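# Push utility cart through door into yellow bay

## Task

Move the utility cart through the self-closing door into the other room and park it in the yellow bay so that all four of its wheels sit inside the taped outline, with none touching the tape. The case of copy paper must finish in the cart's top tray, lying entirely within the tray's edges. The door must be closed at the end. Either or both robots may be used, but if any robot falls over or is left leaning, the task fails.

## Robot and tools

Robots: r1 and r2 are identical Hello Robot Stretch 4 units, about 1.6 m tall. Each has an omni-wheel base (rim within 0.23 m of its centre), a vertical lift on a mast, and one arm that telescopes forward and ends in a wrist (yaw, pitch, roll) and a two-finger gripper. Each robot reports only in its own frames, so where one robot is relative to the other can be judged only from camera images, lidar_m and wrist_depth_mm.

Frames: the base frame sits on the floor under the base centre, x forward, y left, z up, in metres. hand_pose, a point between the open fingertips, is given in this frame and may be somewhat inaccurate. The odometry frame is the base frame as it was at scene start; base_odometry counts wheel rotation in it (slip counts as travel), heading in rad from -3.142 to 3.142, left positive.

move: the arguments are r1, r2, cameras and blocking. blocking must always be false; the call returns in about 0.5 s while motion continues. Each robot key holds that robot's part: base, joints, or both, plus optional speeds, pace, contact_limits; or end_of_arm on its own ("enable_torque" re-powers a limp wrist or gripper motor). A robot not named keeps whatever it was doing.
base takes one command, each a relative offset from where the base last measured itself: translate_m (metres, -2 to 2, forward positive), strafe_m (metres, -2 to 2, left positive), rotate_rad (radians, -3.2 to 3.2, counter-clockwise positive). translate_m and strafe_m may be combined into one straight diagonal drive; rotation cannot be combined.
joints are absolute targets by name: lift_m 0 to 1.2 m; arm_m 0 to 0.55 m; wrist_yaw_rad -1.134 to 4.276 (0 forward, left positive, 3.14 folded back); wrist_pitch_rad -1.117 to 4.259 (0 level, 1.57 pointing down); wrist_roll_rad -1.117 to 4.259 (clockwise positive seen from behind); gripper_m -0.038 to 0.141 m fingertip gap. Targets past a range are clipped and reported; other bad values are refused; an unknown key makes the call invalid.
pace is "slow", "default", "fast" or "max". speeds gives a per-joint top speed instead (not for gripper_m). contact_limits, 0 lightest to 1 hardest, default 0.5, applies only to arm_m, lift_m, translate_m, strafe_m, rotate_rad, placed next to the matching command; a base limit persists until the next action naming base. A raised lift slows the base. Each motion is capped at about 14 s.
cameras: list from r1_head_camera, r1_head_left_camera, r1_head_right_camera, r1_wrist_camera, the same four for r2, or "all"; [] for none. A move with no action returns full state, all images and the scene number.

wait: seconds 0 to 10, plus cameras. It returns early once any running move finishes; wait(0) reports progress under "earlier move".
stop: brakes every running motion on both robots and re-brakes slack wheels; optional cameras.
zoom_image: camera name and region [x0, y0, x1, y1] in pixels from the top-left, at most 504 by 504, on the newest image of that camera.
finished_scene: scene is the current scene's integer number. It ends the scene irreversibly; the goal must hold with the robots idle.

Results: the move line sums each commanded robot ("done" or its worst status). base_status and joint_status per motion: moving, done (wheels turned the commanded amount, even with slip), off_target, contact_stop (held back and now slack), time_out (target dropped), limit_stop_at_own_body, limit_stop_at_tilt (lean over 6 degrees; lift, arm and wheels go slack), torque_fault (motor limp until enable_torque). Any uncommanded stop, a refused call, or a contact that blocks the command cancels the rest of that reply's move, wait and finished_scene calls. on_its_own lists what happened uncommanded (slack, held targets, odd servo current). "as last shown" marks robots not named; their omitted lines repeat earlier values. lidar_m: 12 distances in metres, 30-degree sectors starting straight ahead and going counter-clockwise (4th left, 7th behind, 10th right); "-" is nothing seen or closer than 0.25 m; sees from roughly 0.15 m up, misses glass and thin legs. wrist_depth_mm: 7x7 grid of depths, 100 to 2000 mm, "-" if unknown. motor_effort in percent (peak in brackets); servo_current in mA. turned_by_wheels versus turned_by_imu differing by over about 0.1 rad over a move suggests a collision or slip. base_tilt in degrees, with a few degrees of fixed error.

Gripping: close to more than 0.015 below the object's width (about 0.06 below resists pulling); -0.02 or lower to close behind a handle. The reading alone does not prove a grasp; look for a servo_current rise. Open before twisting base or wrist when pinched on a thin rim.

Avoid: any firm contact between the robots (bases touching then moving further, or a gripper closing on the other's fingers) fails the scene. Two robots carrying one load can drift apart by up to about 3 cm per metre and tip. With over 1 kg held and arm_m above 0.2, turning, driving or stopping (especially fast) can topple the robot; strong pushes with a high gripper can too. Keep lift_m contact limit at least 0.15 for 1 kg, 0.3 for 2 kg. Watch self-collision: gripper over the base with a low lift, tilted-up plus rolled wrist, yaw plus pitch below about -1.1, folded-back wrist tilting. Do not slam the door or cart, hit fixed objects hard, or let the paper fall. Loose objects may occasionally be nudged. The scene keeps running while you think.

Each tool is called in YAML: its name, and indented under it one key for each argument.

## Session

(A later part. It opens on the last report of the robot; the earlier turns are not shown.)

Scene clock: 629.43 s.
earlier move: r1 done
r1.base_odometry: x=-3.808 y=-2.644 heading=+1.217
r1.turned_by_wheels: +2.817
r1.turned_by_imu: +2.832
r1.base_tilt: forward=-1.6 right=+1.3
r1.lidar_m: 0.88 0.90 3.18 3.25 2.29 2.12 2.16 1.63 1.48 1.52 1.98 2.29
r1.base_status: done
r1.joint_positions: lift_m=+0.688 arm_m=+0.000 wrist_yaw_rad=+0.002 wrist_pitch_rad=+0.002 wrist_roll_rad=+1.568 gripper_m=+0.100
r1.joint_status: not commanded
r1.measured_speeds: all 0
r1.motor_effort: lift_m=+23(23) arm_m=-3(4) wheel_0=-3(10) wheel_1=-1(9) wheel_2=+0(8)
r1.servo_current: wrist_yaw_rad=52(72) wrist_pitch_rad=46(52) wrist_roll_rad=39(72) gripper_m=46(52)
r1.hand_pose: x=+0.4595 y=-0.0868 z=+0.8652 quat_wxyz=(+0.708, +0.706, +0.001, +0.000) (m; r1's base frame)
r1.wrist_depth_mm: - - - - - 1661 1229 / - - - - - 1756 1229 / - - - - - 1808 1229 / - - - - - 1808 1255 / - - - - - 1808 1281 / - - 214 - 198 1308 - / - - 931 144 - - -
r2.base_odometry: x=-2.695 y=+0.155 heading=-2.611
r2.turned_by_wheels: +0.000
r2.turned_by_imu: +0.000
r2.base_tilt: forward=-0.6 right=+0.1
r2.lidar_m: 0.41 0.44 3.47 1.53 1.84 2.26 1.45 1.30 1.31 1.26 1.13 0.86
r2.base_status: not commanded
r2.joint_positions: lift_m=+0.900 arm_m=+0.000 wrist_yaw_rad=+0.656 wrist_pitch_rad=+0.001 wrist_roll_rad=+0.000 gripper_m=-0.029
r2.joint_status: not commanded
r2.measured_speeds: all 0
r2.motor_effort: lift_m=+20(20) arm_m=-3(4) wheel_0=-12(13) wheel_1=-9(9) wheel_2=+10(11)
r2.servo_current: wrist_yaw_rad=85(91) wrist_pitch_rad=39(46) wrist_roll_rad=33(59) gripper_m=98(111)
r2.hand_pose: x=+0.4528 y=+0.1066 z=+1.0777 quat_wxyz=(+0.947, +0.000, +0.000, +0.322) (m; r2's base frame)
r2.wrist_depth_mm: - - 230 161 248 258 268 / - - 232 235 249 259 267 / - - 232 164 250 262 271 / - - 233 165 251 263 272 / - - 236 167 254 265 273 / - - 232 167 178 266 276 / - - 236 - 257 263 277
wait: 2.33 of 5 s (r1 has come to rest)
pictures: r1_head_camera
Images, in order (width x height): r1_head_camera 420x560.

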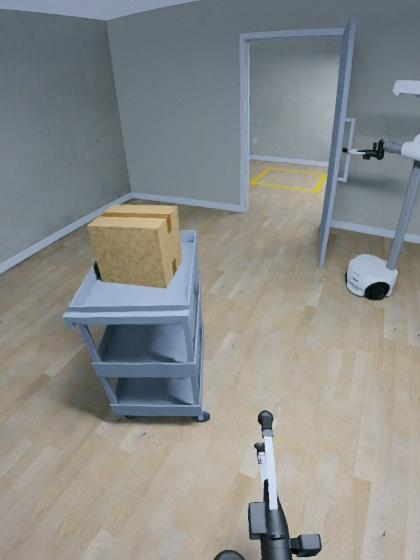

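move:
  blocking: false
  r1: {"base": {"translate_m": 0.12, "strafe_m": 0.35}}

wait:
  seconds: 5
  cameras: ["r1_head_camera", "r1_wrist_camera"]

Scene clock: 641.73 s.
move: r1 moving
r1.base_odometry: x=-3.833 y=-2.624 heading=+1.217
r1.turned_by_wheels: +0.000
r1.turned_by_imu: +0.000
r1.base_tilt: forward=-1.6 right=+1.3
r1.lidar_m: 0.86 0.89 3.14 3.24 2.27 2.13 2.16 1.67 1.53 1.56 1.99 2.31
r1.base_status: translate_m moving; strafe_m moving
r1.joint_positions: lift_m=+0.688 arm_m=+0.000 wrist_yaw_rad=+0.002 wrist_pitch_rad=+0.002 wrist_roll_rad=+1.568 gripper_m=+0.100
r1.joint_status: not commanded
r1.measured_speeds: translate_m=+0.039 strafe_m=+0.118 rotate_rad=+0.005 lift_m=+0.000 arm_m=+0.000 wrist_yaw_rad=+0.000 wrist_pitch_rad=+0.000 wrist_roll_rad=+0.000
r1.motor_effort: lift_m=+23(23) arm_m=-4(4) wheel_0=-7(10) wheel_1=+10(10) wheel_2=-3(5)
r1.servo_current: wrist_yaw_rad=46(65) wrist_pitch_rad=46(52) wrist_roll_rad=46(59) gripper_m=39(52)
r1.hand_pose: x=+0.4595 y=-0.0868 z=+0.8652 quat_wxyz=(+0.708, +0.706, +0.001, +0.000) (m; r1's base frame)
r1.wrist_depth_mm: - - - - - 1756 1205 / - - - - - 1756 1229 / - - - - - 1756 1255 / - - - - - 1808 1255 / - - - - - 1808 1205 / - - 215 1118 198 1229 - / - - 904 144 - 699 -
r2: as last shown
r2.lidar_m: 0.42 0.44 3.49 1.53 1.84 2.24 1.41 1.30 1.31 1.25 1.13 0.83
r2.motor_effort: lift_m=+20(20) arm_m=-3(4) wheel_0=-12(13) wheel_1=-9(9) wheel_2=+11(11)
r2.servo_current: wrist_yaw_rad=91(91) wrist_pitch_rad=39(46) wrist_roll_rad=46(52) gripper_m=98(111)
r2.wrist_depth_mm: - - 230 162 249 258 268 / - - 230 234 250 260 268 / - - 233 164 251 260 271 / - - 233 165 252 263 272 / - - 235 167 255 264 273 / - - 233 167 178 266 276 / - - 236 - 257 264 278
pictures: none

Scene clock: 643.93 s.
earlier move: r1 done
r1.base_odometry: x=-4.095 y=-2.410 heading=+1.217
r1.turned_by_wheels: +0.000
r1.turned_by_imu: +0.002
r1.base_tilt: forward=-1.6 right=+1.3
r1.lidar_m: 0.73 0.76 2.82 2.85 2.23 2.07 2.14 2.03 1.87 1.92 2.48 0.77
r1.base_status: done
r1.joint_positions: lift_m=+0.688 arm_m=+0.000 wrist_yaw_rad=+0.002 wrist_pitch_rad=+0.002 wrist_roll_rad=+1.568 gripper_m=+0.100
r1.joint_status: not commanded
r1.measured_speeds: all 0
r1.motor_effort: lift_m=+23(23) arm_m=-3(4) wheel_0=-1(10) wheel_1=-1(11) wheel_2=-1(5)
r1.servo_current: wrist_yaw_rad=46(78) wrist_pitch_rad=39(52) wrist_roll_rad=52(65) gripper_m=46(52)
r1.hand_pose: x=+0.4595 y=-0.0868 z=+0.8652 quat_wxyz=(+0.708, +0.706, +0.001, +0.000) (m; r1's base frame)
r1.wrist_depth_mm: - - - - - 1708 1205 / - - - - - 1756 1229 / - - - - - 1808 1118 / - - - 591 - - 591 / - - 798 798 - - - / - - 216 809 193 - 597 / - - - 144 - 591 591
r2.base_odometry: x=-2.695 y=+0.155 heading=-2.611
r2.turned_by_wheels: +0.000
r2.turned_by_imu: +0.000
r2.base_tilt: forward=-0.6 right=+0.1
r2.lidar_m: 0.40 0.44 3.47 1.52 1.87 2.24 1.42 1.28 1.30 1.27 1.15 0.82
r2.base_status: not commanded
r2.joint_positions: lift_m=+0.900 arm_m=+0.000 wrist_yaw_rad=+0.656 wrist_pitch_rad=+0.001 wrist_roll_rad=+0.000 gripper_m=-0.029
r2.joint_status: not commanded
r2.measured_speeds: all 0
r2.motor_effort: lift_m=+20(20) arm_m=-3(4) wheel_0=-12(13) wheel_1=-9(9) wheel_2=+11(11)
r2.servo_current: wrist_yaw_rad=85(98) wrist_pitch_rad=39(46) wrist_roll_rad=46(65) gripper_m=104(111)
r2.hand_pose: x=+0.4528 y=+0.1066 z=+1.0777 quat_wxyz=(+0.947, +0.000, +0.000, +0.322) (m; r2's base frame)
r2.wrist_depth_mm: - - 229 162 249 259 268 / - - 231 235 249 259 270 / - - 232 164 252 260 271 / - - 233 165 251 263 271 / - - 235 167 254 264 273 / - - 233 167 178 266 276 / - - 236 - 258 263 278
wait: 2.20 of 5 s (r1 has come to rest)
pictures: r1_head_camera, r1_wrist_camera
Images, in order (width x height): r1_head_camera 420x560, r1_wrist_camera 616x392.

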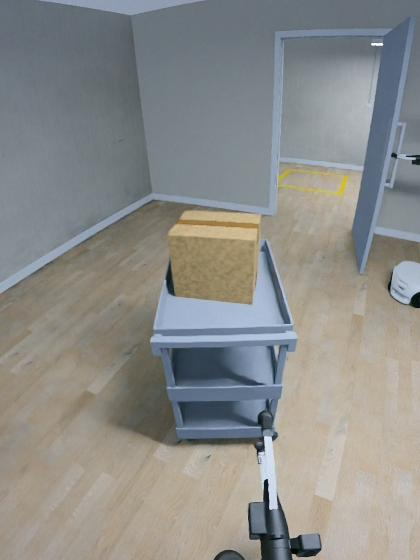

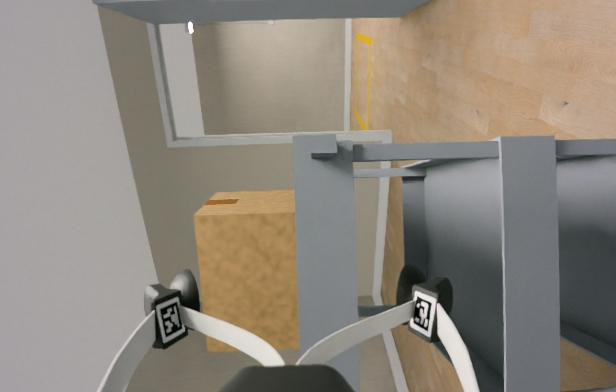

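zoom_image:
  camera: "r1_head_camera"
  region: [130, 190, 330, 460]

zoom_image:
  camera: "r1_wrist_camera"
  region: [200, 90, 616, 392]

Scaled by 1.867 from the camera's 420x560 image, which has a finer 600x800 frame.

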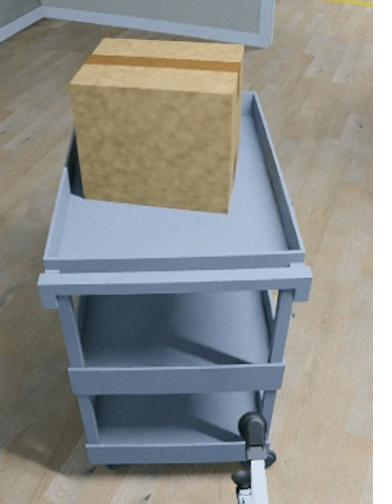

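Scaled by 1.212.

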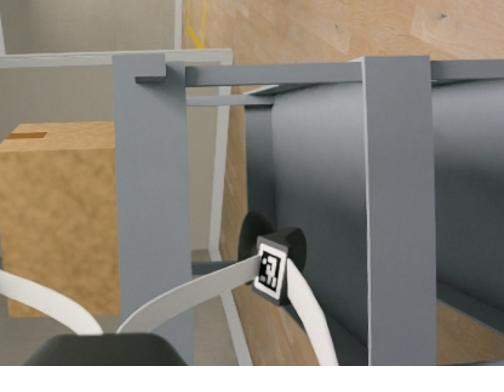

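move:
  blocking: false
  r1: {"base": {"translate_m": 0.2, "strafe_m": 0.06}, "pace": "slow"}

wait:
  seconds: 4
  cameras: ["r1_head_camera", "r1_wrist_camera"]

Scene clock: 674.50 s.
move: r1 moving
r1.base_odometry: x=-4.094 y=-2.397 heading=+1.217
r1.turned_by_wheels: +0.000
r1.turned_by_imu: +0.000
r1.base_tilt: forward=-1.6 right=+1.3
r1.lidar_m: 0.73 0.76 2.81 2.86 2.25 2.09 2.16 2.03 1.88 1.92 2.48 0.77
r1.base_status: translate_m moving; strafe_m moving
r1.joint_positions: lift_m=+0.688 arm_m=+0.000 wrist_yaw_rad=+0.002 wrist_pitch_rad=+0.002 wrist_roll_rad=+1.568 gripper_m=+0.100
r1.joint_status: not commanded
r1.measured_speeds: translate_m=+0.048 strafe_m=+0.015 rotate_rad=-0.001 lift_m=+0.000 arm_m=+0.000 wrist_yaw_rad=+0.000 wrist_pitch_rad=+0.000 wrist_roll_rad=+0.000
r1.motor_effort: lift_m=+23(23) arm_m=-4(4) wheel_0=+6(7) wheel_1=+5(6) wheel_2=-5(6)
r1.servo_current: wrist_yaw_rad=46(65) wrist_pitch_rad=39(52) wrist_roll_rad=39(65) gripper_m=39(46)
r1.hand_pose: x=+0.4595 y=-0.0868 z=+0.8652 quat_wxyz=(+0.708, +0.706, +0.001, +0.000) (m; r1's base frame)
r1.wrist_depth_mm: - - - - - 1756 1205 / - - - - - 1708 1205 / - - - - - 1430 1060 / - - - 574 - - 585 / - - 788 788 - - 585 / - - 216 809 193 - 585 / - - - 144 - 585 580
r2: as last shown
r2.lidar_m: 0.40 0.43 3.48 1.52 1.84 2.23 1.43 1.31 1.30 1.26 1.13 0.85
r2.motor_effort: lift_m=+20(20) arm_m=-3(4) wheel_0=-12(13) wheel_1=-9(9) wheel_2=+10(11)
r2.servo_current: wrist_yaw_rad=78(91) wrist_pitch_rad=39(46) wrist_roll_rad=46(52) gripper_m=104(111)
r2.wrist_depth_mm: - - 230 162 248 258 268 / - - 230 234 250 260 268 / - - 232 164 251 260 272 / - - 234 165 252 263 273 / - - 235 167 254 265 274 / - - 233 167 178 267 276 / - - 236 - 259 263 277
pictures: none

Scene clock: 677.33 s.
earlier move: r1 done
r1.base_odometry: x=-4.082 y=-2.202 heading=+1.217
r1.turned_by_wheels: +0.000
r1.turned_by_imu: +0.000
r1.base_tilt: forward=-1.6 right=+1.3
r1.lidar_m: 0.53 0.57 2.67 2.71 2.40 2.24 2.29 2.17 2.00 2.04 2.35 0.57
r1.base_status: done
r1.joint_positions: lift_m=+0.688 arm_m=+0.000 wrist_yaw_rad=+0.002 wrist_pitch_rad=+0.002 wrist_roll_rad=+1.568 gripper_m=+0.100
r1.joint_status: not commanded
r1.measured_speeds: all 0
r1.motor_effort: lift_m=+23(23) arm_m=-3(4) wheel_0=+2(7) wheel_1=+4(8) wheel_2=-3(8)
r1.servo_current: wrist_yaw_rad=46(72) wrist_pitch_rad=39(52) wrist_roll_rad=52(72) gripper_m=39(52)
r1.hand_pose: x=+0.4595 y=-0.0868 z=+0.8652 quat_wxyz=(+0.708, +0.706, +0.001, +0.000) (m; r1's base frame)
r1.wrist_depth_mm: - - - - - 1708 1205 / - - - - 399 1397 404 / - - - - - - - / - - 597 580 - - - / - - 609 597 389 - - / - - 215 332 193 - - / - - 647 144 - 1808 -
r2.base_odometry: x=-2.695 y=+0.155 heading=-2.611
r2.turned_by_wheels: +0.000
r2.turned_by_imu: +0.000
r2.base_tilt: forward=-0.6 right=+0.1
r2.lidar_m: 0.40 0.43 3.46 1.54 1.85 2.25 1.46 1.30 1.31 1.27 1.12 0.87
r2.base_status: not commanded
r2.joint_positions: lift_m=+0.900 arm_m=+0.000 wrist_yaw_rad=+0.656 wrist_pitch_rad=+0.001 wrist_roll_rad=+0.000 gripper_m=-0.029
r2.joint_status: not commanded
r2.measured_speeds: all 0
r2.motor_effort: lift_m=+20(20) arm_m=-3(4) wheel_0=-12(13) wheel_1=-8(9) wheel_2=+11(11)
r2.servo_current: wrist_yaw_rad=78(91) wrist_pitch_rad=39(46) wrist_roll_rad=52(59) gripper_m=98(111)
r2.hand_pose: x=+0.4528 y=+0.1066 z=+1.0777 quat_wxyz=(+0.947, +0.000, +0.000, +0.322) (m; r2's base frame)
r2.wrist_depth_mm: - - 230 161 249 258 270 / - - 231 233 249 260 270 / - - 233 164 251 260 271 / - - 234 165 252 263 273 / - - 235 166 254 265 274 / - - 233 167 178 266 276 / - - 236 - 257 262 277
wait: 2.83 of 4 s (r1 has come to rest)
pictures: r1_head_camera, r1_wrist_camera
Images, in order (width x height): r1_head_camera 420x560, r1_wrist_camera 616x392.

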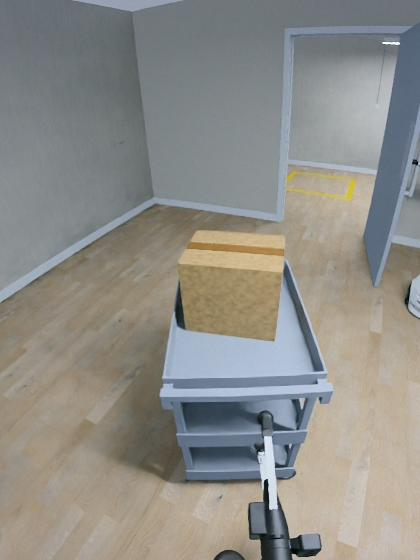

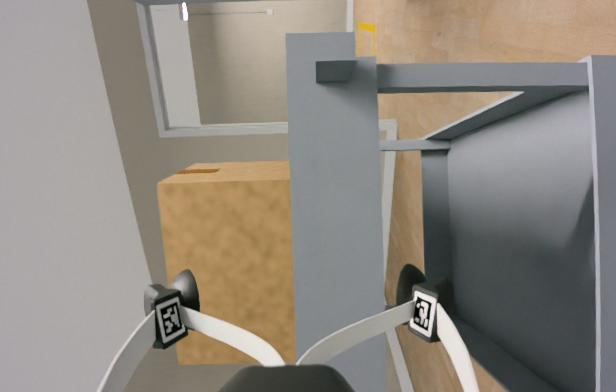

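move:
  blocking: false
  r1: {"base": {"translate_m": 0.1}, "joints": {"lift_m": 0.67}, "pace": "slow", "contact_limits": {"translate_m": 0.15}}

wait:
  seconds: 4
  cameras: ["r1_head_camera", "r1_wrist_camera"]

Scene clock: 689.77 s.
move: r1 moving
r1.base_odometry: x=-4.078 y=-2.190 heading=+1.217
r1.turned_by_wheels: +0.000
r1.turned_by_imu: +0.000
r1.base_tilt: forward=-1.6 right=+1.2
r1.lidar_m: 0.52 0.54 2.68 2.72 2.41 2.25 2.30 2.18 2.01 2.07 2.39 0.57
r1.base_status: translate_m moving
r1.joint_positions: lift_m=+0.671 arm_m=+0.000 wrist_yaw_rad=+0.002 wrist_pitch_rad=+0.002 wrist_roll_rad=+1.568 gripper_m=+0.100
r1.joint_status: lift_m moving
r1.measured_speeds: translate_m=+0.048 strafe_m=+0.000 rotate_rad=-0.002 lift_m=-0.023 arm_m=+0.000 wrist_yaw_rad=+0.000 wrist_pitch_rad=+0.000 wrist_roll_rad=+0.000
r1.motor_effort: lift_m=+12(23) arm_m=-3(4) wheel_0=+4(5) wheel_1=+2(7) wheel_2=-5(6)
r1.servo_current: wrist_yaw_rad=39(65) wrist_pitch_rad=46(46) wrist_roll_rad=65(65) gripper_m=46(52)
r1.contact_limits: translate_m 0.15
r1.hand_pose: x=+0.4595 y=-0.0868 z=+0.8490 quat_wxyz=(+0.708, +0.706, +0.001, +0.000) (m; r1's base frame)
r1.wrist_depth_mm: - - - - - 1708 1182 / - - - 330 387 392 387 / - - - 319 - - - / - - 580 319 - - - / - - 597 319 - - - / - - 216 320 193 - - / - - 634 144 - - -
r2: as last shown
r2.lidar_m: 0.40 0.45 3.48 1.52 1.85 2.22 1.46 1.29 1.31 1.24 1.14 0.84
r2.motor_effort: lift_m=+20(20) arm_m=-3(4) wheel_0=-12(13) wheel_1=-9(9) wheel_2=+10(11)
r2.servo_current: wrist_yaw_rad=72(91) wrist_pitch_rad=33(46) wrist_roll_rad=46(52) gripper_m=104(111)
r2.wrist_depth_mm: - - 231 162 249 258 267 / - - 232 235 249 260 268 / - - 233 164 251 262 271 / - - 233 165 252 263 272 / - - 234 167 254 263 276 / - - 232 167 178 266 277 / - - 236 - 258 263 277
pictures: none

Scene clock: 691.53 s.
earlier move: r1 done
r1.base_odometry: x=-4.048 y=-2.108 heading=+1.218
r1.turned_by_wheels: +0.000
r1.turned_by_imu: +0.000
r1.base_tilt: forward=-1.6 right=+1.3
r1.lidar_m: 0.44 0.49 2.65 2.68 2.51 2.33 2.38 2.22 2.04 2.10 2.24 0.50
r1.base_status: done
r1.joint_positions: lift_m=+0.670 arm_m=+0.000 wrist_yaw_rad=+0.002 wrist_pitch_rad=+0.002 wrist_roll_rad=+1.568 gripper_m=+0.100
r1.joint_status: all done
r1.measured_speeds: all 0
r1.motor_effort: lift_m=+12(23) arm_m=-4(4) wheel_0=+3(6) wheel_1=+3(7) wheel_2=-2(8)
r1.servo_current: wrist_yaw_rad=33(65) wrist_pitch_rad=39(52) wrist_roll_rad=33(65) gripper_m=39(52)
r1.contact_limits: translate_m 0.15
r1.hand_pose: x=+0.4595 y=-0.0868 z=+0.8481 quat_wxyz=(+0.708, +0.706, +0.001, +0.000) (m; r1's base frame)
r1.wrist_depth_mm: - - - - 300 301 301 / - - - - 320 1576 - / - - - - 293 - - / - 496 492 - 293 - - / - 508 508 - 294 - - / - - 517 231 193 - - / - 535 539 144 - - -
r2.base_odometry: x=-2.695 y=+0.155 heading=-2.611
r2.turned_by_wheels: +0.000
r2.turned_by_imu: +0.000
r2.base_tilt: forward=-0.6 right=+0.1
r2.lidar_m: 0.40 0.44 3.48 1.54 1.84 2.24 1.41 1.29 1.30 1.26 1.13 0.86
r2.base_status: not commanded
r2.joint_positions: lift_m=+0.900 arm_m=+0.000 wrist_yaw_rad=+0.656 wrist_pitch_rad=+0.001 wrist_roll_rad=+0.000 gripper_m=-0.029
r2.joint_status: not commanded
r2.measured_speeds: all 0
r2.motor_effort: lift_m=+20(20) arm_m=-3(4) wheel_0=-12(13) wheel_1=-9(9) wheel_2=+10(11)
r2.servo_current: wrist_yaw_rad=85(91) wrist_pitch_rad=46(46) wrist_roll_rad=52(59) gripper_m=98(111)
r2.hand_pose: x=+0.4528 y=+0.1066 z=+1.0777 quat_wxyz=(+0.947, +0.000, +0.000, +0.322) (m; r2's base frame)
r2.wrist_depth_mm: - - 230 162 249 259 267 / - - 231 235 249 259 268 / - - 232 164 253 262 271 / - - 233 165 252 263 272 / - - 236 166 254 265 273 / - - 232 167 178 267 277 / - - 236 - 259 263 279
wait: 1.77 of 4 s (r1 has come to rest)
pictures: r1_head_camera, r1_wrist_camera
Images, in order (width x height): r1_head_camera 420x560, r1_wrist_camera 616x392.

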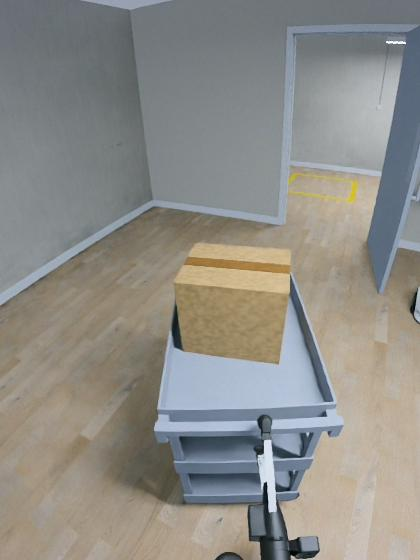

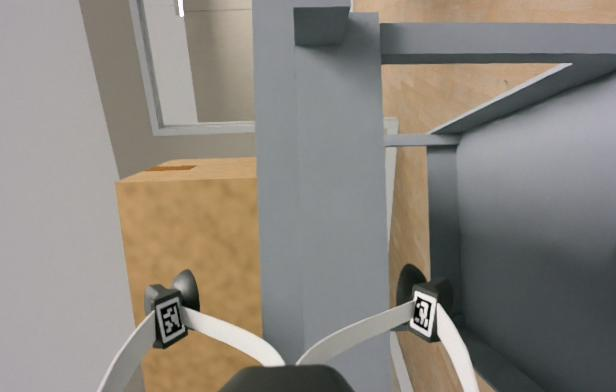

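move:
  blocking: false
  r1: {"joints": {"lift_m": 0.688}, "pace": "slow"}

wait:
  seconds: 2

move:
  blocking: false
  r1: {"base": {"translate_m": 0.05}, "pace": "slow", "contact_limits": {"translate_m": 0.1}}

wait:
  seconds: 3
  cameras: ["r1_head_camera", "r1_wrist_camera"]

Scene clock: 703.50 s.
move: r1 moving
r1.base_odometry: x=-4.048 y=-2.108 heading=+1.218
r1.turned_by_wheels: +0.000
r1.turned_by_imu: +0.000
r1.base_tilt: forward=-1.6 right=+1.3
r1.lidar_m: 0.44 0.47 2.64 2.69 2.49 2.34 2.38 2.20 2.04 2.11 2.23 0.48
r1.base_status: not commanded
r1.joint_positions: lift_m=+0.687 arm_m=+0.000 wrist_yaw_rad=+0.002 wrist_pitch_rad=+0.002 wrist_roll_rad=+1.568 gripper_m=+0.100
r1.joint_status: lift_m moving
r1.measured_speeds: translate_m=+0.000 strafe_m=+0.000 rotate_rad=+0.000 lift_m=+0.023 arm_m=+0.000 wrist_yaw_rad=+0.000 wrist_pitch_rad=+0.000 wrist_roll_rad=+0.000
r1.motor_effort: lift_m=+24(26) arm_m=-4(4) wheel_0=+3(3) wheel_1=+3(3) wheel_2=-2(2)
r1.servo_current: wrist_yaw_rad=59(59) wrist_pitch_rad=39(46) wrist_roll_rad=39(46) gripper_m=46(52)
r1.contact_limits: translate_m 0.15
r1.hand_pose: x=+0.4595 y=-0.0868 z=+0.8642 quat_wxyz=(+0.708, +0.706, +0.001, +0.000) (m; r1's base frame)
r1.wrist_depth_mm: - - - - 297 301 303 / - - - - 291 1661 - / - - - 232 291 - - / - 539 492 232 293 - - / - - 504 500 296 - - / - - 517 233 193 - - / - 539 539 144 293 1808 -
r2: as last shown
r2.base_tilt: forward=-0.7 right=+0.1
r2.lidar_m: 0.40 0.44 3.48 1.54 1.85 2.25 1.44 1.30 1.31 1.24 1.13 0.89
r2.motor_effort: lift_m=+20(20) arm_m=-3(3) wheel_0=-13(13) wheel_1=-8(9) wheel_2=+10(11)
r2.servo_current: wrist_yaw_rad=78(85) wrist_pitch_rad=39(39) wrist_roll_rad=46(59) gripper_m=104(111)
r2.wrist_depth_mm: - - 230 161 249 258 268 / - - 230 235 250 260 270 / - - 232 164 251 260 270 / - - 235 165 251 263 273 / - - 235 166 254 264 273 / - - 233 167 178 265 276 / - - 236 - 258 264 278
pictures: none

Scene clock: 703.90 s.
earlier move: r1 done
r1.base_odometry: x=-4.048 y=-2.108 heading=+1.218
r1.turned_by_wheels: +0.000
r1.turned_by_imu: +0.000
r1.base_tilt: forward=-1.6 right=+1.3
r1.lidar_m: 0.44 0.48 2.62 2.66 2.48 2.33 2.40 2.21 2.06 2.09 2.23 0.48
r1.base_status: not commanded
r1.joint_positions: lift_m=+0.688 arm_m=+0.000 wrist_yaw_rad=+0.002 wrist_pitch_rad=+0.002 wrist_roll_rad=+1.568 gripper_m=+0.100
r1.joint_status: all done
r1.measured_speeds: all 0
r1.motor_effort: lift_m=+24(26) arm_m=-4(4) wheel_0=+2(3) wheel_1=+2(3) wheel_2=-2(2)
r1.servo_current: wrist_yaw_rad=59(59) wrist_pitch_rad=46(52) wrist_roll_rad=52(59) gripper_m=46(52)
r1.contact_limits: translate_m 0.15
r1.hand_pose: x=+0.4595 y=-0.0868 z=+0.8651 quat_wxyz=(+0.708, +0.706, +0.001, +0.000) (m; r1's base frame)
r1.wrist_depth_mm: - - - - 297 301 303 / - - - - 293 1618 - / - - - - 293 - - / - - 500 231 293 - - / - - 504 500 293 - - / - - 517 233 191 - - / - 544 535 144 293 1756 -
r2.base_odometry: x=-2.695 y=+0.155 heading=-2.611
r2.turned_by_wheels: +0.000
r2.turned_by_imu: +0.000
r2.base_tilt: forward=-0.6 right=+0.1
r2.lidar_m: 0.41 0.43 3.45 1.51 1.85 2.24 1.45 1.30 1.32 1.26 1.11 0.85
r2.base_status: not commanded
r2.joint_positions: lift_m=+0.900 arm_m=+0.000 wrist_yaw_rad=+0.656 wrist_pitch_rad=+0.001 wrist_roll_rad=+0.000 gripper_m=-0.029
r2.joint_status: not commanded
r2.measured_speeds: all 0
r2.motor_effort: lift_m=+20(20) arm_m=-3(4) wheel_0=-12(13) wheel_1=-9(9) wheel_2=+10(11)
r2.servo_current: wrist_yaw_rad=78(85) wrist_pitch_rad=39(39) wrist_roll_rad=46(59) gripper_m=98(111)
r2.hand_pose: x=+0.4528 y=+0.1066 z=+1.0777 quat_wxyz=(+0.947, +0.000, +0.000, +0.322) (m; r2's base frame)
r2.wrist_depth_mm: - - 229 161 248 258 270 / - - 232 235 250 258 270 / - - 232 164 251 260 270 / - - 233 165 252 263 272 / - - 235 167 255 264 276 / - - 233 167 178 266 276 / - - 236 - 258 263 278
wait: 0.40 of 2 s (r1 has come to rest)
pictures: none

Scene clock: 704.40 s.
move: r1 moving
r1.base_odometry: x=-4.043 y=-2.096 heading=+1.218
r1.turned_by_wheels: +0.000
r1.turned_by_imu: +0.000
r1.base_tilt: forward=-1.5 right=+1.3
r1.lidar_m: 0.43 0.44 2.65 2.70 2.54 2.32 2.40 2.21 2.06 2.11 2.24 0.48
r1.base_status: translate_m moving
r1.joint_positions: lift_m=+0.688 arm_m=+0.000 wrist_yaw_rad=+0.002 wrist_pitch_rad=+0.002 wrist_roll_rad=+1.568 gripper_m=+0.100
r1.joint_status: not commanded
r1.measured_speeds: translate_m=+0.049 strafe_m=+0.000 rotate_rad=-0.001 lift_m=+0.000 arm_m=+0.000 wrist_yaw_rad=+0.000 wrist_pitch_rad=+0.000 wrist_roll_rad=+0.000
r1.motor_effort: lift_m=+24(24) arm_m=-4(4) wheel_0=+4(7) wheel_1=+5(6) wheel_2=-4(8)
r1.servo_current: wrist_yaw_rad=46(65) wrist_pitch_rad=46(46) wrist_roll_rad=52(65) gripper_m=46(46)
r1.contact_limits: translate_m 0.1
r1.hand_pose: x=+0.4595 y=-0.0868 z=+0.8651 quat_wxyz=(+0.708, +0.706, +0.001, +0.000) (m; r1's base frame)
r1.wrist_depth_mm: - - - 230 291 290 294 / - - - - 282 1708 1229 / - - - 609 283 - - / - 535 480 480 283 - - / - - 492 496 282 - - / - - 215 222 192 - - / - 530 530 144 282 1808 -
r2: as last shown
r2.lidar_m: 0.40 0.42 3.49 1.52 1.82 2.26 1.43 1.29 1.31 1.23 1.12 0.84
r2.motor_effort: lift_m=+20(20) arm_m=-3(4) wheel_0=-12(13) wheel_1=-8(9) wheel_2=+10(11)
r2.servo_current: wrist_yaw_rad=72(91) wrist_pitch_rad=39(46) wrist_roll_rad=46(59) gripper_m=104(104)
r2.wrist_depth_mm: - - 231 162 249 258 268 / - - 230 235 250 259 268 / - - 233 164 251 260 272 / - - 233 165 251 263 272 / - - 235 167 254 264 274 / - - 232 167 178 267 276 / - - 236 - 259 263 277
pictures: none

Scene clock: 705.60 s.
earlier move: r1 done
r1.base_odometry: x=-4.031 y=-2.061 heading=+1.218
r1.turned_by_wheels: +0.000
r1.turned_by_imu: +0.000
r1.base_tilt: forward=-1.6 right=+1.3
r1.lidar_m: 0.41 0.42 2.62 2.70 2.54 2.37 2.44 2.25 2.08 2.09 2.16 0.45
r1.base_status: done
r1.joint_positions: lift_m=+0.688 arm_m=+0.000 wrist_yaw_rad=+0.002 wrist_pitch_rad=+0.002 wrist_roll_rad=+1.568 gripper_m=+0.100
r1.joint_status: not commanded
r1.measured_speeds: all 0
r1.motor_effort: lift_m=+24(24) arm_m=-4(4) wheel_0=+4(7) wheel_1=+2(6) wheel_2=-1(8)
r1.servo_current: wrist_yaw_rad=46(72) wrist_pitch_rad=39(46) wrist_roll_rad=52(65) gripper_m=39(46)
r1.contact_limits: translate_m 0.1
r1.hand_pose: x=+0.4595 y=-0.0868 z=+0.8651 quat_wxyz=(+0.708, +0.706, +0.001, +0.000) (m; r1's base frame)
r1.wrist_depth_mm: - - - 242 244 253 271 / - - - 243 244 1756 1281 / - - - 243 244 - - / - 439 442 182 243 - - / - 459 455 449 243 - - / - 477 462 183 198 - - / - 484 484 144 243 136 -
r2.base_odometry: x=-2.695 y=+0.155 heading=-2.611
r2.turned_by_wheels: +0.000
r2.turned_by_imu: +0.000
r2.base_tilt: forward=-0.6 right=+0.1
r2.lidar_m: 0.40 0.43 3.47 1.54 1.82 2.27 1.45 1.31 1.31 1.27 1.14 0.85
r2.base_status: not commanded
r2.joint_positions: lift_m=+0.900 arm_m=+0.000 wrist_yaw_rad=+0.656 wrist_pitch_rad=+0.001 wrist_roll_rad=+0.000 gripper_m=-0.029
r2.joint_status: not commanded
r2.measured_speeds: all 0
r2.motor_effort: lift_m=+20(20) arm_m=-3(4) wheel_0=-12(13) wheel_1=-9(9) wheel_2=+10(11)
r2.servo_current: wrist_yaw_rad=78(98) wrist_pitch_rad=39(46) wrist_roll_rad=52(59) gripper_m=98(111)
r2.hand_pose: x=+0.4528 y=+0.1066 z=+1.0777 quat_wxyz=(+0.947, +0.000, +0.000, +0.322) (m; r2's base frame)
r2.wrist_depth_mm: - - 230 162 249 259 268 / - - 230 235 250 258 268 / - - 233 164 251 260 272 / - - 234 165 252 263 272 / - - 235 167 254 264 273 / - - 233 167 178 266 276 / - - 236 - 259 262 278
wait: 1.20 of 3 s (r1 has come to rest)
pictures: r1_head_camera, r1_wrist_camera
Images, in order (width x height): r1_head_camera 420x560, r1_wrist_camera 616x392.

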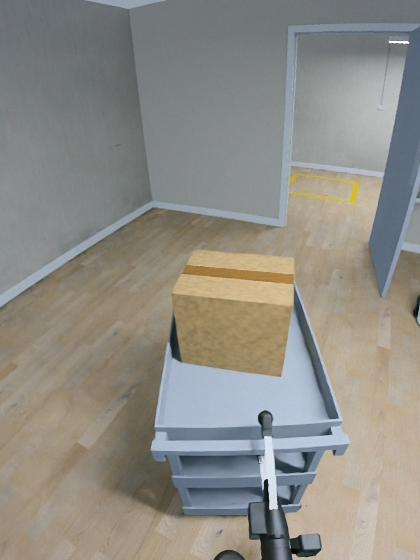

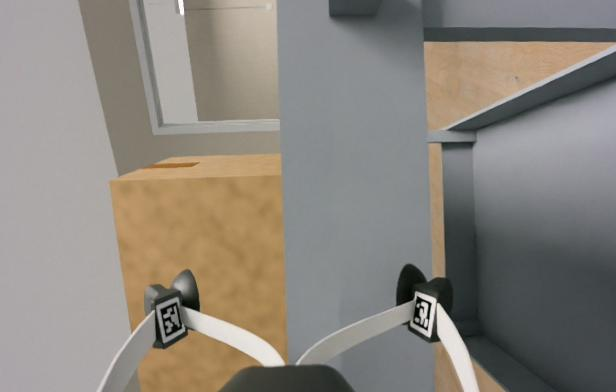

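move:
  blocking: false
  r1: {"base": {"translate_m": 0.014}, "pace": "slow", "contact_limits": {"translate_m": 0.1}}

wait:
  seconds: 2

move:
  blocking: false
  r1: {"joints": {"gripper_m": -0.03}}

wait:
  seconds: 3
  cameras: ["r1_head_camera", "r1_wrist_camera"]

Scene clock: 712.40 s.
move: r1 moving
r1.base_odometry: x=-4.027 y=-2.051 heading=+1.218
r1.turned_by_wheels: +0.001
r1.turned_by_imu: +0.000
r1.base_tilt: forward=-1.7 right=+1.3
r1.lidar_m: 0.38 0.42 2.62 2.67 2.57 2.39 2.44 2.26 2.07 2.12 2.16 0.44
r1.base_status: translate_m moving
r1.joint_positions: lift_m=+0.688 arm_m=+0.000 wrist_yaw_rad=+0.002 wrist_pitch_rad=+0.002 wrist_roll_rad=+1.569 gripper_m=+0.100
r1.joint_status: not commanded
r1.measured_speeds: translate_m=+0.026 strafe_m=+0.000 rotate_rad=+0.001 lift_m=+0.000 arm_m=+0.000 wrist_yaw_rad=+0.000 wrist_pitch_rad=+0.000 wrist_roll_rad=+0.000
r1.motor_effort: lift_m=+24(24) arm_m=+2(4) wheel_0=+5(7) wheel_1=+6(7) wheel_2=-6(9)
r1.servo_current: wrist_yaw_rad=52(65) wrist_pitch_rad=33(52) wrist_roll_rad=59(59) gripper_m=39(46)
r1.contact_limits: translate_m 0.1
r1.hand_pose: x=+0.4594 y=-0.0868 z=+0.8652 quat_wxyz=(+0.708, +0.706, +0.001, +0.000) (m; r1's base frame)
r1.wrist_depth_mm: - - - - 247 252 260 / - - - 243 244 1708 1255 / - - - 241 241 - - / - 462 442 241 241 - - / - 442 449 179 240 - - / - 466 459 179 212 - - / - 477 477 141 239 - -
r2: as last shown
r2.lidar_m: 0.42 0.42 3.47 1.52 1.88 2.24 1.42 1.29 1.30 1.28 1.13 0.85
r2.motor_effort: lift_m=+20(20) arm_m=-3(4) wheel_0=-12(13) wheel_1=-9(9) wheel_2=+11(11)
r2.servo_current: wrist_yaw_rad=78(91) wrist_pitch_rad=46(46) wrist_roll_rad=33(59) gripper_m=104(104)
r2.wrist_depth_mm: - - 231 161 249 259 267 / - - 231 235 250 259 268 / - - 232 164 251 260 271 / - - 233 165 251 264 272 / - - 234 166 254 264 273 / - - 233 167 178 267 276 / - - 236 - 258 260 278
pictures: none

Scene clock: 712.93 s.
earlier move: r1 done
r1.base_odometry: x=-4.026 y=-2.048 heading=+1.218
r1.turned_by_wheels: +0.000
r1.turned_by_imu: +0.000
r1.base_tilt: forward=-1.6 right=+1.3
r1.lidar_m: 0.40 0.41 2.62 2.65 2.56 2.38 2.44 2.24 2.08 2.10 2.18 0.45
r1.base_status: done
r1.joint_positions: lift_m=+0.688 arm_m=+0.000 wrist_yaw_rad=+0.002 wrist_pitch_rad=+0.002 wrist_roll_rad=+1.569 gripper_m=+0.100
r1.joint_status: not commanded
r1.measured_speeds: all 0
r1.motor_effort: lift_m=+24(24) arm_m=+4(4) wheel_0=+6(7) wheel_1=+4(7) wheel_2=-4(9)
r1.servo_current: wrist_yaw_rad=39(65) wrist_pitch_rad=39(52) wrist_roll_rad=39(72) gripper_m=39(46)
r1.contact_limits: translate_m 0.1
r1.hand_pose: x=+0.4594 y=-0.0868 z=+0.8652 quat_wxyz=(+0.708, +0.706, +0.001, +0.000) (m; r1's base frame)
r1.wrist_depth_mm: - - - 246 247 256 264 / - - - 246 246 1756 1229 / - - - 243 245 - - / - 473 442 241 243 - - / - 449 449 181 242 - - / - 462 452 180 213 - - / - 469 469 142 237 - -
r2.base_odometry: x=-2.695 y=+0.155 heading=-2.611
r2.turned_by_wheels: +0.000
r2.turned_by_imu: +0.000
r2.base_tilt: forward=-0.6 right=+0.1
r2.lidar_m: 0.41 0.41 3.47 1.54 1.86 2.24 1.45 1.29 1.32 1.25 1.14 0.85
r2.base_status: not commanded
r2.joint_positions: lift_m=+0.900 arm_m=+0.000 wrist_yaw_rad=+0.656 wrist_pitch_rad=+0.001 wrist_roll_rad=+0.000 gripper_m=-0.029
r2.joint_status: not commanded
r2.measured_speeds: all 0
r2.motor_effort: lift_m=+20(20) arm_m=-3(4) wheel_0=-13(13) wheel_1=-9(9) wheel_2=+10(11)
r2.servo_current: wrist_yaw_rad=78(91) wrist_pitch_rad=39(46) wrist_roll_rad=46(59) gripper_m=98(111)
r2.hand_pose: x=+0.4528 y=+0.1066 z=+1.0777 quat_wxyz=(+0.947, +0.000, +0.000, +0.322) (m; r2's base frame)
r2.wrist_depth_mm: - - 229 162 250 257 268 / - - 230 235 250 259 268 / - - 233 164 251 260 271 / - - 233 165 252 263 272 / - - 235 166 255 263 273 / - - 233 167 178 266 276 / - - 235 - 256 263 278
wait: 0.53 of 2 s (r1 has come to rest)
pictures: none

Scene clock: 713.43 s.
move: r1 moving
r1.base_odometry: x=-4.026 y=-2.048 heading=+1.218
r1.turned_by_wheels: +0.000
r1.turned_by_imu: +0.000
r1.base_tilt: forward=-1.6 right=+1.3
r1.lidar_m: 0.38 0.39 2.59 2.67 2.52 2.39 2.44 2.23 2.08 2.13 2.14 0.44
r1.base_status: not commanded
r1.joint_positions: lift_m=+0.688 arm_m=+0.000 wrist_yaw_rad=+0.002 wrist_pitch_rad=+0.004 wrist_roll_rad=+1.569 gripper_m=+0.084
r1.joint_status: gripper_m moving
r1.measured_speeds: translate_m=+0.000 strafe_m=+0.000 rotate_rad=+0.000 lift_m=+0.000 arm_m=+0.000 wrist_yaw_rad=+0.000 wrist_pitch_rad=+0.018 wrist_roll_rad=+0.000
r1.motor_effort: lift_m=+24(24) arm_m=+4(4) wheel_0=+6(6) wheel_1=+4(4) wheel_2=-4(4)
r1.servo_current: wrist_yaw_rad=39(72) wrist_pitch_rad=46(46) wrist_roll_rad=39(59) gripper_m=104(104)
r1.contact_limits: translate_m 0.1
r1.hand_pose: x=+0.4594 y=-0.0868 z=+0.8647 quat_wxyz=(+0.708, +0.706, +0.002, -0.001) (m; r1's base frame)
r1.wrist_depth_mm: - - - 248 248 256 262 / - - - 247 248 1661 1205 / - - - 244 245 - - / - 466 445 242 243 - - / - 445 449 181 242 - - / - 462 214 181 211 - - / - 473 473 139 239 - -
r2: as last shown
r2.lidar_m: 0.40 0.43 3.48 1.52 1.83 2.24 1.43 1.30 1.33 1.26 1.13 0.84
r2.servo_current: wrist_yaw_rad=91(91) wrist_pitch_rad=39(46) wrist_roll_rad=39(52) gripper_m=104(104)
r2.wrist_depth_mm: - - 230 162 249 259 268 / - - 230 236 251 258 270 / - - 233 164 251 262 271 / - - 233 165 252 262 271 / - - 236 167 255 264 274 / - - 232 167 178 266 276 / - - 236 - 257 263 277
pictures: none

Scene clock: 714.93 s.
earlier move: r1 done
r1.base_odometry: x=-4.026 y=-2.048 heading=+1.218
r1.turned_by_wheels: +0.000
r1.turned_by_imu: +0.000
r1.base_tilt: forward=-1.6 right=+1.3
r1.lidar_m: 0.36 0.38 2.63 2.65 2.55 2.39 2.43 2.26 2.07 2.15 2.17 0.43
r1.base_status: not commanded
r1.joint_positions: lift_m=+0.688 arm_m=+0.000 wrist_yaw_rad=+0.001 wrist_pitch_rad=+0.006 wrist_roll_rad=+1.569 gripper_m=-0.029
r1.joint_status: all done
r1.measured_speeds: all 0
r1.motor_effort: lift_m=+24(24) arm_m=-4(4) wheel_0=+2(6) wheel_1=+2(4) wheel_2=+0(4)
r1.servo_current: wrist_yaw_rad=46(72) wrist_pitch_rad=46(52) wrist_roll_rad=39(72) gripper_m=91(189)
r1.contact_limits: translate_m 0.1
r1.hand_pose: x=+0.4593 y=-0.0873 z=+0.8639 quat_wxyz=(+0.708, +0.706, +0.002, -0.002) (m; r1's base frame)
r1.wrist_depth_mm: - - - - 238 246 260 / - - - - 236 1756 1205 / - - - 236 236 - - / - 430 430 235 235 - - / - 442 445 232 235 - - / - 452 187 201 181 - - / - 154 466 153 233 136 -
r2.base_odometry: x=-2.695 y=+0.155 heading=-2.611
r2.turned_by_wheels: +0.000
r2.turned_by_imu: +0.000
r2.base_tilt: forward=-0.6 right=+0.1
r2.lidar_m: 0.40 0.45 3.47 1.53 1.84 2.24 1.44 1.28 1.30 1.26 1.13 0.84
r2.base_status: not commanded
r2.joint_positions: lift_m=+0.900 arm_m=+0.000 wrist_yaw_rad=+0.656 wrist_pitch_rad=+0.001 wrist_roll_rad=+0.000 gripper_m=-0.029
r2.joint_status: not commanded
r2.measured_speeds: all 0
r2.motor_effort: lift_m=+20(20) arm_m=-3(4) wheel_0=-12(13) wheel_1=-9(9) wheel_2=+10(11)
r2.servo_current: wrist_yaw_rad=78(91) wrist_pitch_rad=46(46) wrist_roll_rad=46(59) gripper_m=104(111)
r2.hand_pose: x=+0.4528 y=+0.1066 z=+1.0777 quat_wxyz=(+0.947, +0.000, +0.000, +0.322) (m; r2's base frame)
r2.wrist_depth_mm: - - 231 161 248 258 268 / - - 231 235 250 259 268 / - - 232 164 251 260 270 / - - 233 165 251 263 272 / - - 235 167 255 265 273 / - - 233 167 178 266 274 / - - 235 - 258 263 278
wait: 1.50 of 3 s (r1 has come to rest)
pictures: r1_head_camera, r1_wrist_camera
Images, in order (width x height): r1_head_camera 420x560, r1_wrist_camera 616x392.

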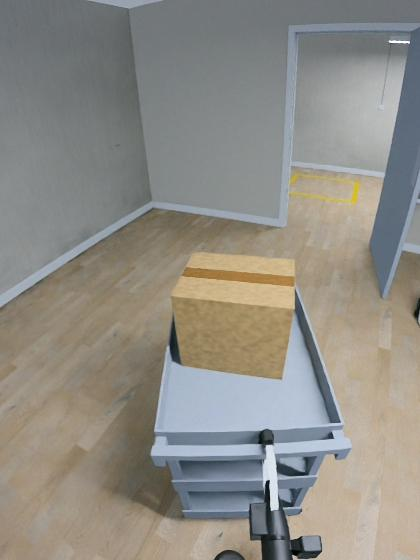

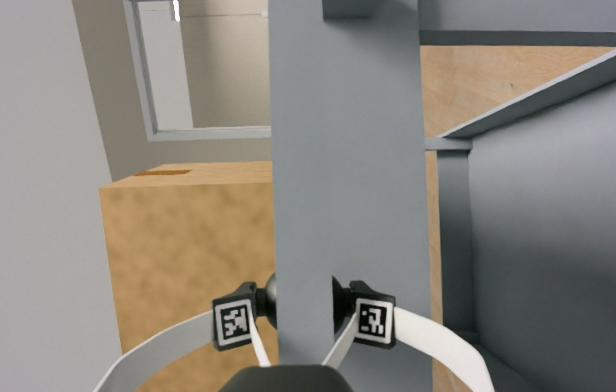

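move:
  blocking: false
  r1: {"base": {"translate_m": 0.1, "strafe_m": 0.12}, "pace": "slow"}

wait:
  seconds: 4
  cameras: ["r1_head_camera"]

move:
  blocking: false
  r1: {"base": {"rotate_rad": -0.1}, "pace": "slow"}

wait:
  seconds: 2
  cameras: ["r1_head_camera", "r1_wrist_camera"]

Scene clock: 753.30 s.
move: r1 moving
r1.base_odometry: x=-4.032 y=-2.037 heading=+1.218
r1.turned_by_wheels: -0.001
r1.turned_by_imu: -0.001
r1.base_tilt: forward=-1.6 right=+1.2
r1.lidar_m: 0.37 0.40 2.61 2.65 2.59 2.38 2.46 2.25 2.09 2.14 2.15 0.43
r1.base_status: translate_m moving; strafe_m moving
r1.joint_positions: lift_m=+0.688 arm_m=+0.000 wrist_yaw_rad=+0.000 wrist_pitch_rad=+0.006 wrist_roll_rad=+1.569 gripper_m=-0.029
r1.joint_status: not commanded
r1.measured_speeds: translate_m=+0.031 strafe_m=+0.037 rotate_rad=-0.002 lift_m=+0.000 arm_m=+0.000 wrist_yaw_rad=-0.019 wrist_pitch_rad=+0.000 wrist_roll_rad=+0.000
r1.motor_effort: lift_m=+24(24) arm_m=-3(4) wheel_0=-6(8) wheel_1=+5(6) wheel_2=-7(7)
r1.servo_current: wrist_yaw_rad=46(65) wrist_pitch_rad=52(59) wrist_roll_rad=33(59) gripper_m=72(91)
r1.hand_pose: x=+0.4593 y=-0.0875 z=+0.8639 quat_wxyz=(+0.708, +0.706, +0.002, -0.002) (m; r1's base frame)
r1.wrist_depth_mm: - - - - 242 251 256 / - - - 237 239 1708 1205 / - - - 235 238 - - / - 427 433 234 236 - - / - 439 439 173 233 - - / - 445 205 172 183 - - / - 154 462 153 229 135 -
r2: as last shown
r2.base_tilt: forward=-0.6 right=+0.0
r2.lidar_m: 0.40 0.44 3.48 1.54 1.83 2.22 1.44 1.28 1.32 1.25 1.14 0.87
r2.servo_current: wrist_yaw_rad=72(91) wrist_pitch_rad=39(46) wrist_roll_rad=59(59) gripper_m=104(104)
r2.wrist_depth_mm: - - 230 162 249 259 268 / - - 231 234 249 259 270 / - - 233 164 251 259 271 / - - 234 165 251 264 272 / - - 235 167 256 265 273 / - - 233 167 178 267 276 / - - 236 - 257 262 278
pictures: none

Scene clock: 755.63 s.
earlier move: r1 done
r1.base_odometry: x=-4.104 y=-1.913 heading=+1.218
r1.turned_by_wheels: +0.000
r1.turned_by_imu: +0.001
r1.base_tilt: forward=-1.6 right=+1.3
r1.lidar_m: 0.39 0.40 2.48 2.54 2.62 2.44 2.48 2.40 2.21 2.26 2.16 0.42
r1.base_status: done
r1.joint_positions: lift_m=+0.688 arm_m=+0.000 wrist_yaw_rad=-0.008 wrist_pitch_rad=+0.003 wrist_roll_rad=+1.569 gripper_m=-0.029
r1.joint_status: not commanded
r1.measured_speeds: all 0
r1.motor_effort: lift_m=+24(24) arm_m=+5(5) wheel_0=-2(9) wheel_1=+4(9) wheel_2=-6(16)
r1.servo_current: wrist_yaw_rad=59(91) wrist_pitch_rad=52(59) wrist_roll_rad=72(72) gripper_m=52(91)
r1.hand_pose: x=+0.4585 y=-0.0897 z=+0.8649 quat_wxyz=(+0.708, +0.706, -0.002, -0.004) (m; r1's base frame)
r1.wrist_depth_mm: - - - - 224 256 1118 / - - - - 224 1618 1229 / - - - 466 224 - - / - 427 424 164 225 - - / - 439 439 164 227 - - / - 455 190 198 183 - - / - 459 469 144 225 127 -
r2.base_odometry: x=-2.695 y=+0.155 heading=-2.611
r2.turned_by_wheels: +0.000
r2.turned_by_imu: +0.000
r2.base_tilt: forward=-0.6 right=+0.1
r2.lidar_m: 0.41 0.42 3.50 1.57 2.20 2.25 1.43 1.28 1.33 1.25 1.13 0.85
r2.base_status: not commanded
r2.joint_positions: lift_m=+0.900 arm_m=+0.000 wrist_yaw_rad=+0.656 wrist_pitch_rad=+0.001 wrist_roll_rad=+0.000 gripper_m=-0.029
r2.joint_status: not commanded
r2.measured_speeds: all 0
r2.motor_effort: lift_m=+20(20) arm_m=-3(4) wheel_0=-12(13) wheel_1=-9(9) wheel_2=+10(11)
r2.servo_current: wrist_yaw_rad=85(91) wrist_pitch_rad=46(46) wrist_roll_rad=46(59) gripper_m=98(111)
r2.hand_pose: x=+0.4528 y=+0.1066 z=+1.0777 quat_wxyz=(+0.947, +0.000, +0.000, +0.322) (m; r2's base frame)
r2.wrist_depth_mm: - - 229 161 249 258 267 / - - 230 235 249 258 268 / - - 233 164 252 260 271 / - - 234 165 251 263 272 / - - 234 167 255 264 273 / - - 233 167 179 266 277 / - - 236 - 257 263 278
wait: 2.33 of 4 s (r1 has come to rest)
pictures: r1_head_camera
Images, in order (width x height): r1_head_camera 420x560.

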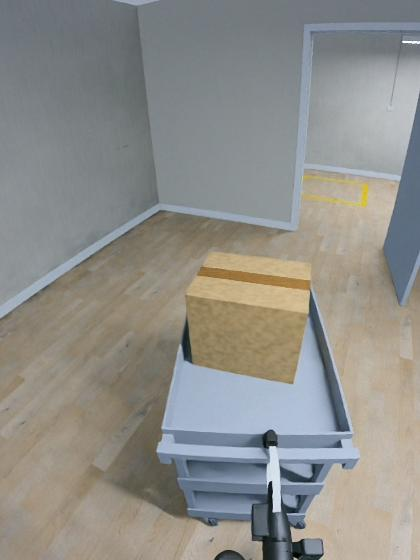

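Scene clock: 756.13 s.
move: r1 moving
r1.base_odometry: x=-4.104 y=-1.913 heading=+1.128
r1.turned_by_wheels: -0.090
r1.turned_by_imu: -0.091
r1.base_tilt: forward=-1.6 right=+1.3
r1.lidar_m: 0.39 0.39 2.47 2.47 2.70 2.43 2.46 2.49 2.23 2.26 2.22 0.42
r1.base_status: rotate_rad moving
r1.joint_positions: lift_m=+0.688 arm_m=+0.000 wrist_yaw_rad=+0.004 wrist_pitch_rad=+0.003 wrist_roll_rad=+1.569 gripper_m=-0.029
r1.joint_status: not commanded
r1.measured_speeds: translate_m=+0.000 strafe_m=+0.000 rotate_rad=-0.148 lift_m=+0.000 arm_m=+0.000 wrist_yaw_rad=+0.002 wrist_pitch_rad=+0.000 wrist_roll_rad=+0.000
r1.motor_effort: lift_m=+23(24) arm_m=+4(5) wheel_0=+9(10) wheel_1=+5(11) wheel_2=+5(5)
r1.servo_current: wrist_yaw_rad=59(59) wrist_pitch_rad=46(52) wrist_roll_rad=46(65) gripper_m=52(59)
r1.hand_pose: x=+0.4596 y=-0.0863 z=+0.8649 quat_wxyz=(+0.708, +0.706, +0.003, +0.000) (m; r1's base frame)
r1.wrist_depth_mm: - - - - 230 239 253 / - - - - 230 1661 1229 / - - - 169 230 - - / - 427 427 169 229 - - / - 439 439 168 229 - - / - 452 442 198 228 - - / - 455 462 147 227 135 -
r2: as last shown
r2.lidar_m: 0.37 0.42 3.47 1.58 2.15 2.28 1.43 1.29 1.31 1.27 1.13 0.84
r2.motor_effort: lift_m=+20(20) arm_m=-3(4) wheel_0=-12(13) wheel_1=-9(9) wheel_2=+11(11)
r2.servo_current: wrist_yaw_rad=91(98) wrist_pitch_rad=39(46) wrist_roll_rad=52(52) gripper_m=104(104)
r2.wrist_depth_mm: - - 230 162 249 259 267 / - - 231 235 249 259 268 / - - 231 164 250 263 271 / - - 233 165 252 263 272 / - - 235 167 255 264 274 / - - 233 167 178 267 274 / - - 235 - 258 263 278
pictures: none

Scene clock: 756.57 s.
earlier move: r1 done
r1.base_odometry: x=-4.104 y=-1.913 heading=+1.119
r1.turned_by_wheels: -0.009
r1.turned_by_imu: -0.009
r1.base_tilt: forward=-1.6 right=+1.3
r1.lidar_m: 0.38 0.41 2.48 2.47 2.75 2.44 2.45 2.48 2.23 2.21 2.24 0.43
r1.base_status: done
r1.joint_positions: lift_m=+0.688 arm_m=+0.000 wrist_yaw_rad=+0.004 wrist_pitch_rad=+0.003 wrist_roll_rad=+1.569 gripper_m=-0.029
r1.joint_status: not commanded
r1.measured_speeds: all 0
r1.motor_effort: lift_m=+23(24) arm_m=+4(5) wheel_0=+6(11) wheel_1=+2(11) wheel_2=+2(5)
r1.servo_current: wrist_yaw_rad=33(59) wrist_pitch_rad=39(52) wrist_roll_rad=52(65) gripper_m=59(59)
r1.hand_pose: x=+0.4596 y=-0.0863 z=+0.8649 quat_wxyz=(+0.708, +0.706, +0.003, +0.000) (m; r1's base frame)
r1.wrist_depth_mm: - - - - 236 245 247 / - - - - 235 1661 1255 / - - - - 234 842 - / - 462 433 424 231 - - / - 436 436 433 230 - - / - 445 213 198 229 - - / - 455 455 147 226 126 -
r2.base_odometry: x=-2.695 y=+0.155 heading=-2.611
r2.turned_by_wheels: +0.000
r2.turned_by_imu: +0.000
r2.base_tilt: forward=-0.6 right=+0.1
r2.lidar_m: 0.41 0.42 3.49 1.53 2.15 2.23 1.44 1.29 1.31 1.24 1.13 0.85
r2.base_status: not commanded
r2.joint_positions: lift_m=+0.900 arm_m=+0.000 wrist_yaw_rad=+0.656 wrist_pitch_rad=+0.001 wrist_roll_rad=+0.000 gripper_m=-0.029
r2.joint_status: not commanded
r2.measured_speeds: all 0
r2.motor_effort: lift_m=+20(20) arm_m=-3(4) wheel_0=-13(13) wheel_1=-9(9) wheel_2=+10(11)
r2.servo_current: wrist_yaw_rad=78(98) wrist_pitch_rad=39(46) wrist_roll_rad=52(52) gripper_m=104(117)
r2.hand_pose: x=+0.4528 y=+0.1066 z=+1.0777 quat_wxyz=(+0.947, +0.000, +0.000, +0.322) (m; r2's base frame)
r2.wrist_depth_mm: - - 230 162 250 258 268 / - - 231 235 249 259 268 / - - 233 164 251 262 271 / - - 234 165 251 263 272 / - - 235 166 254 264 274 / - - 234 167 178 267 274 / - - 236 - 257 263 278
wait: 0.43 of 2 s (r1 has come to rest)
pictures: r1_head_camera, r1_wrist_camera
Images, in order (width x height): r1_head_camera 420x560, r1_wrist_camera 616x392.

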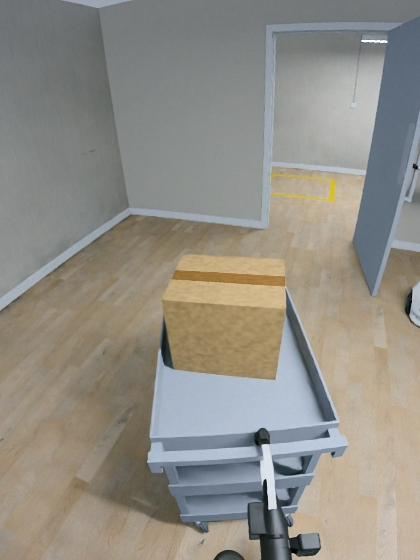

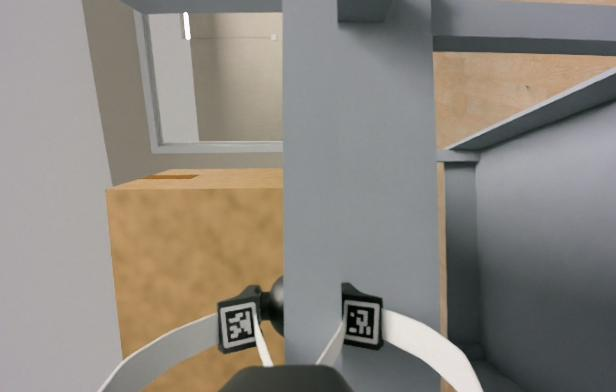

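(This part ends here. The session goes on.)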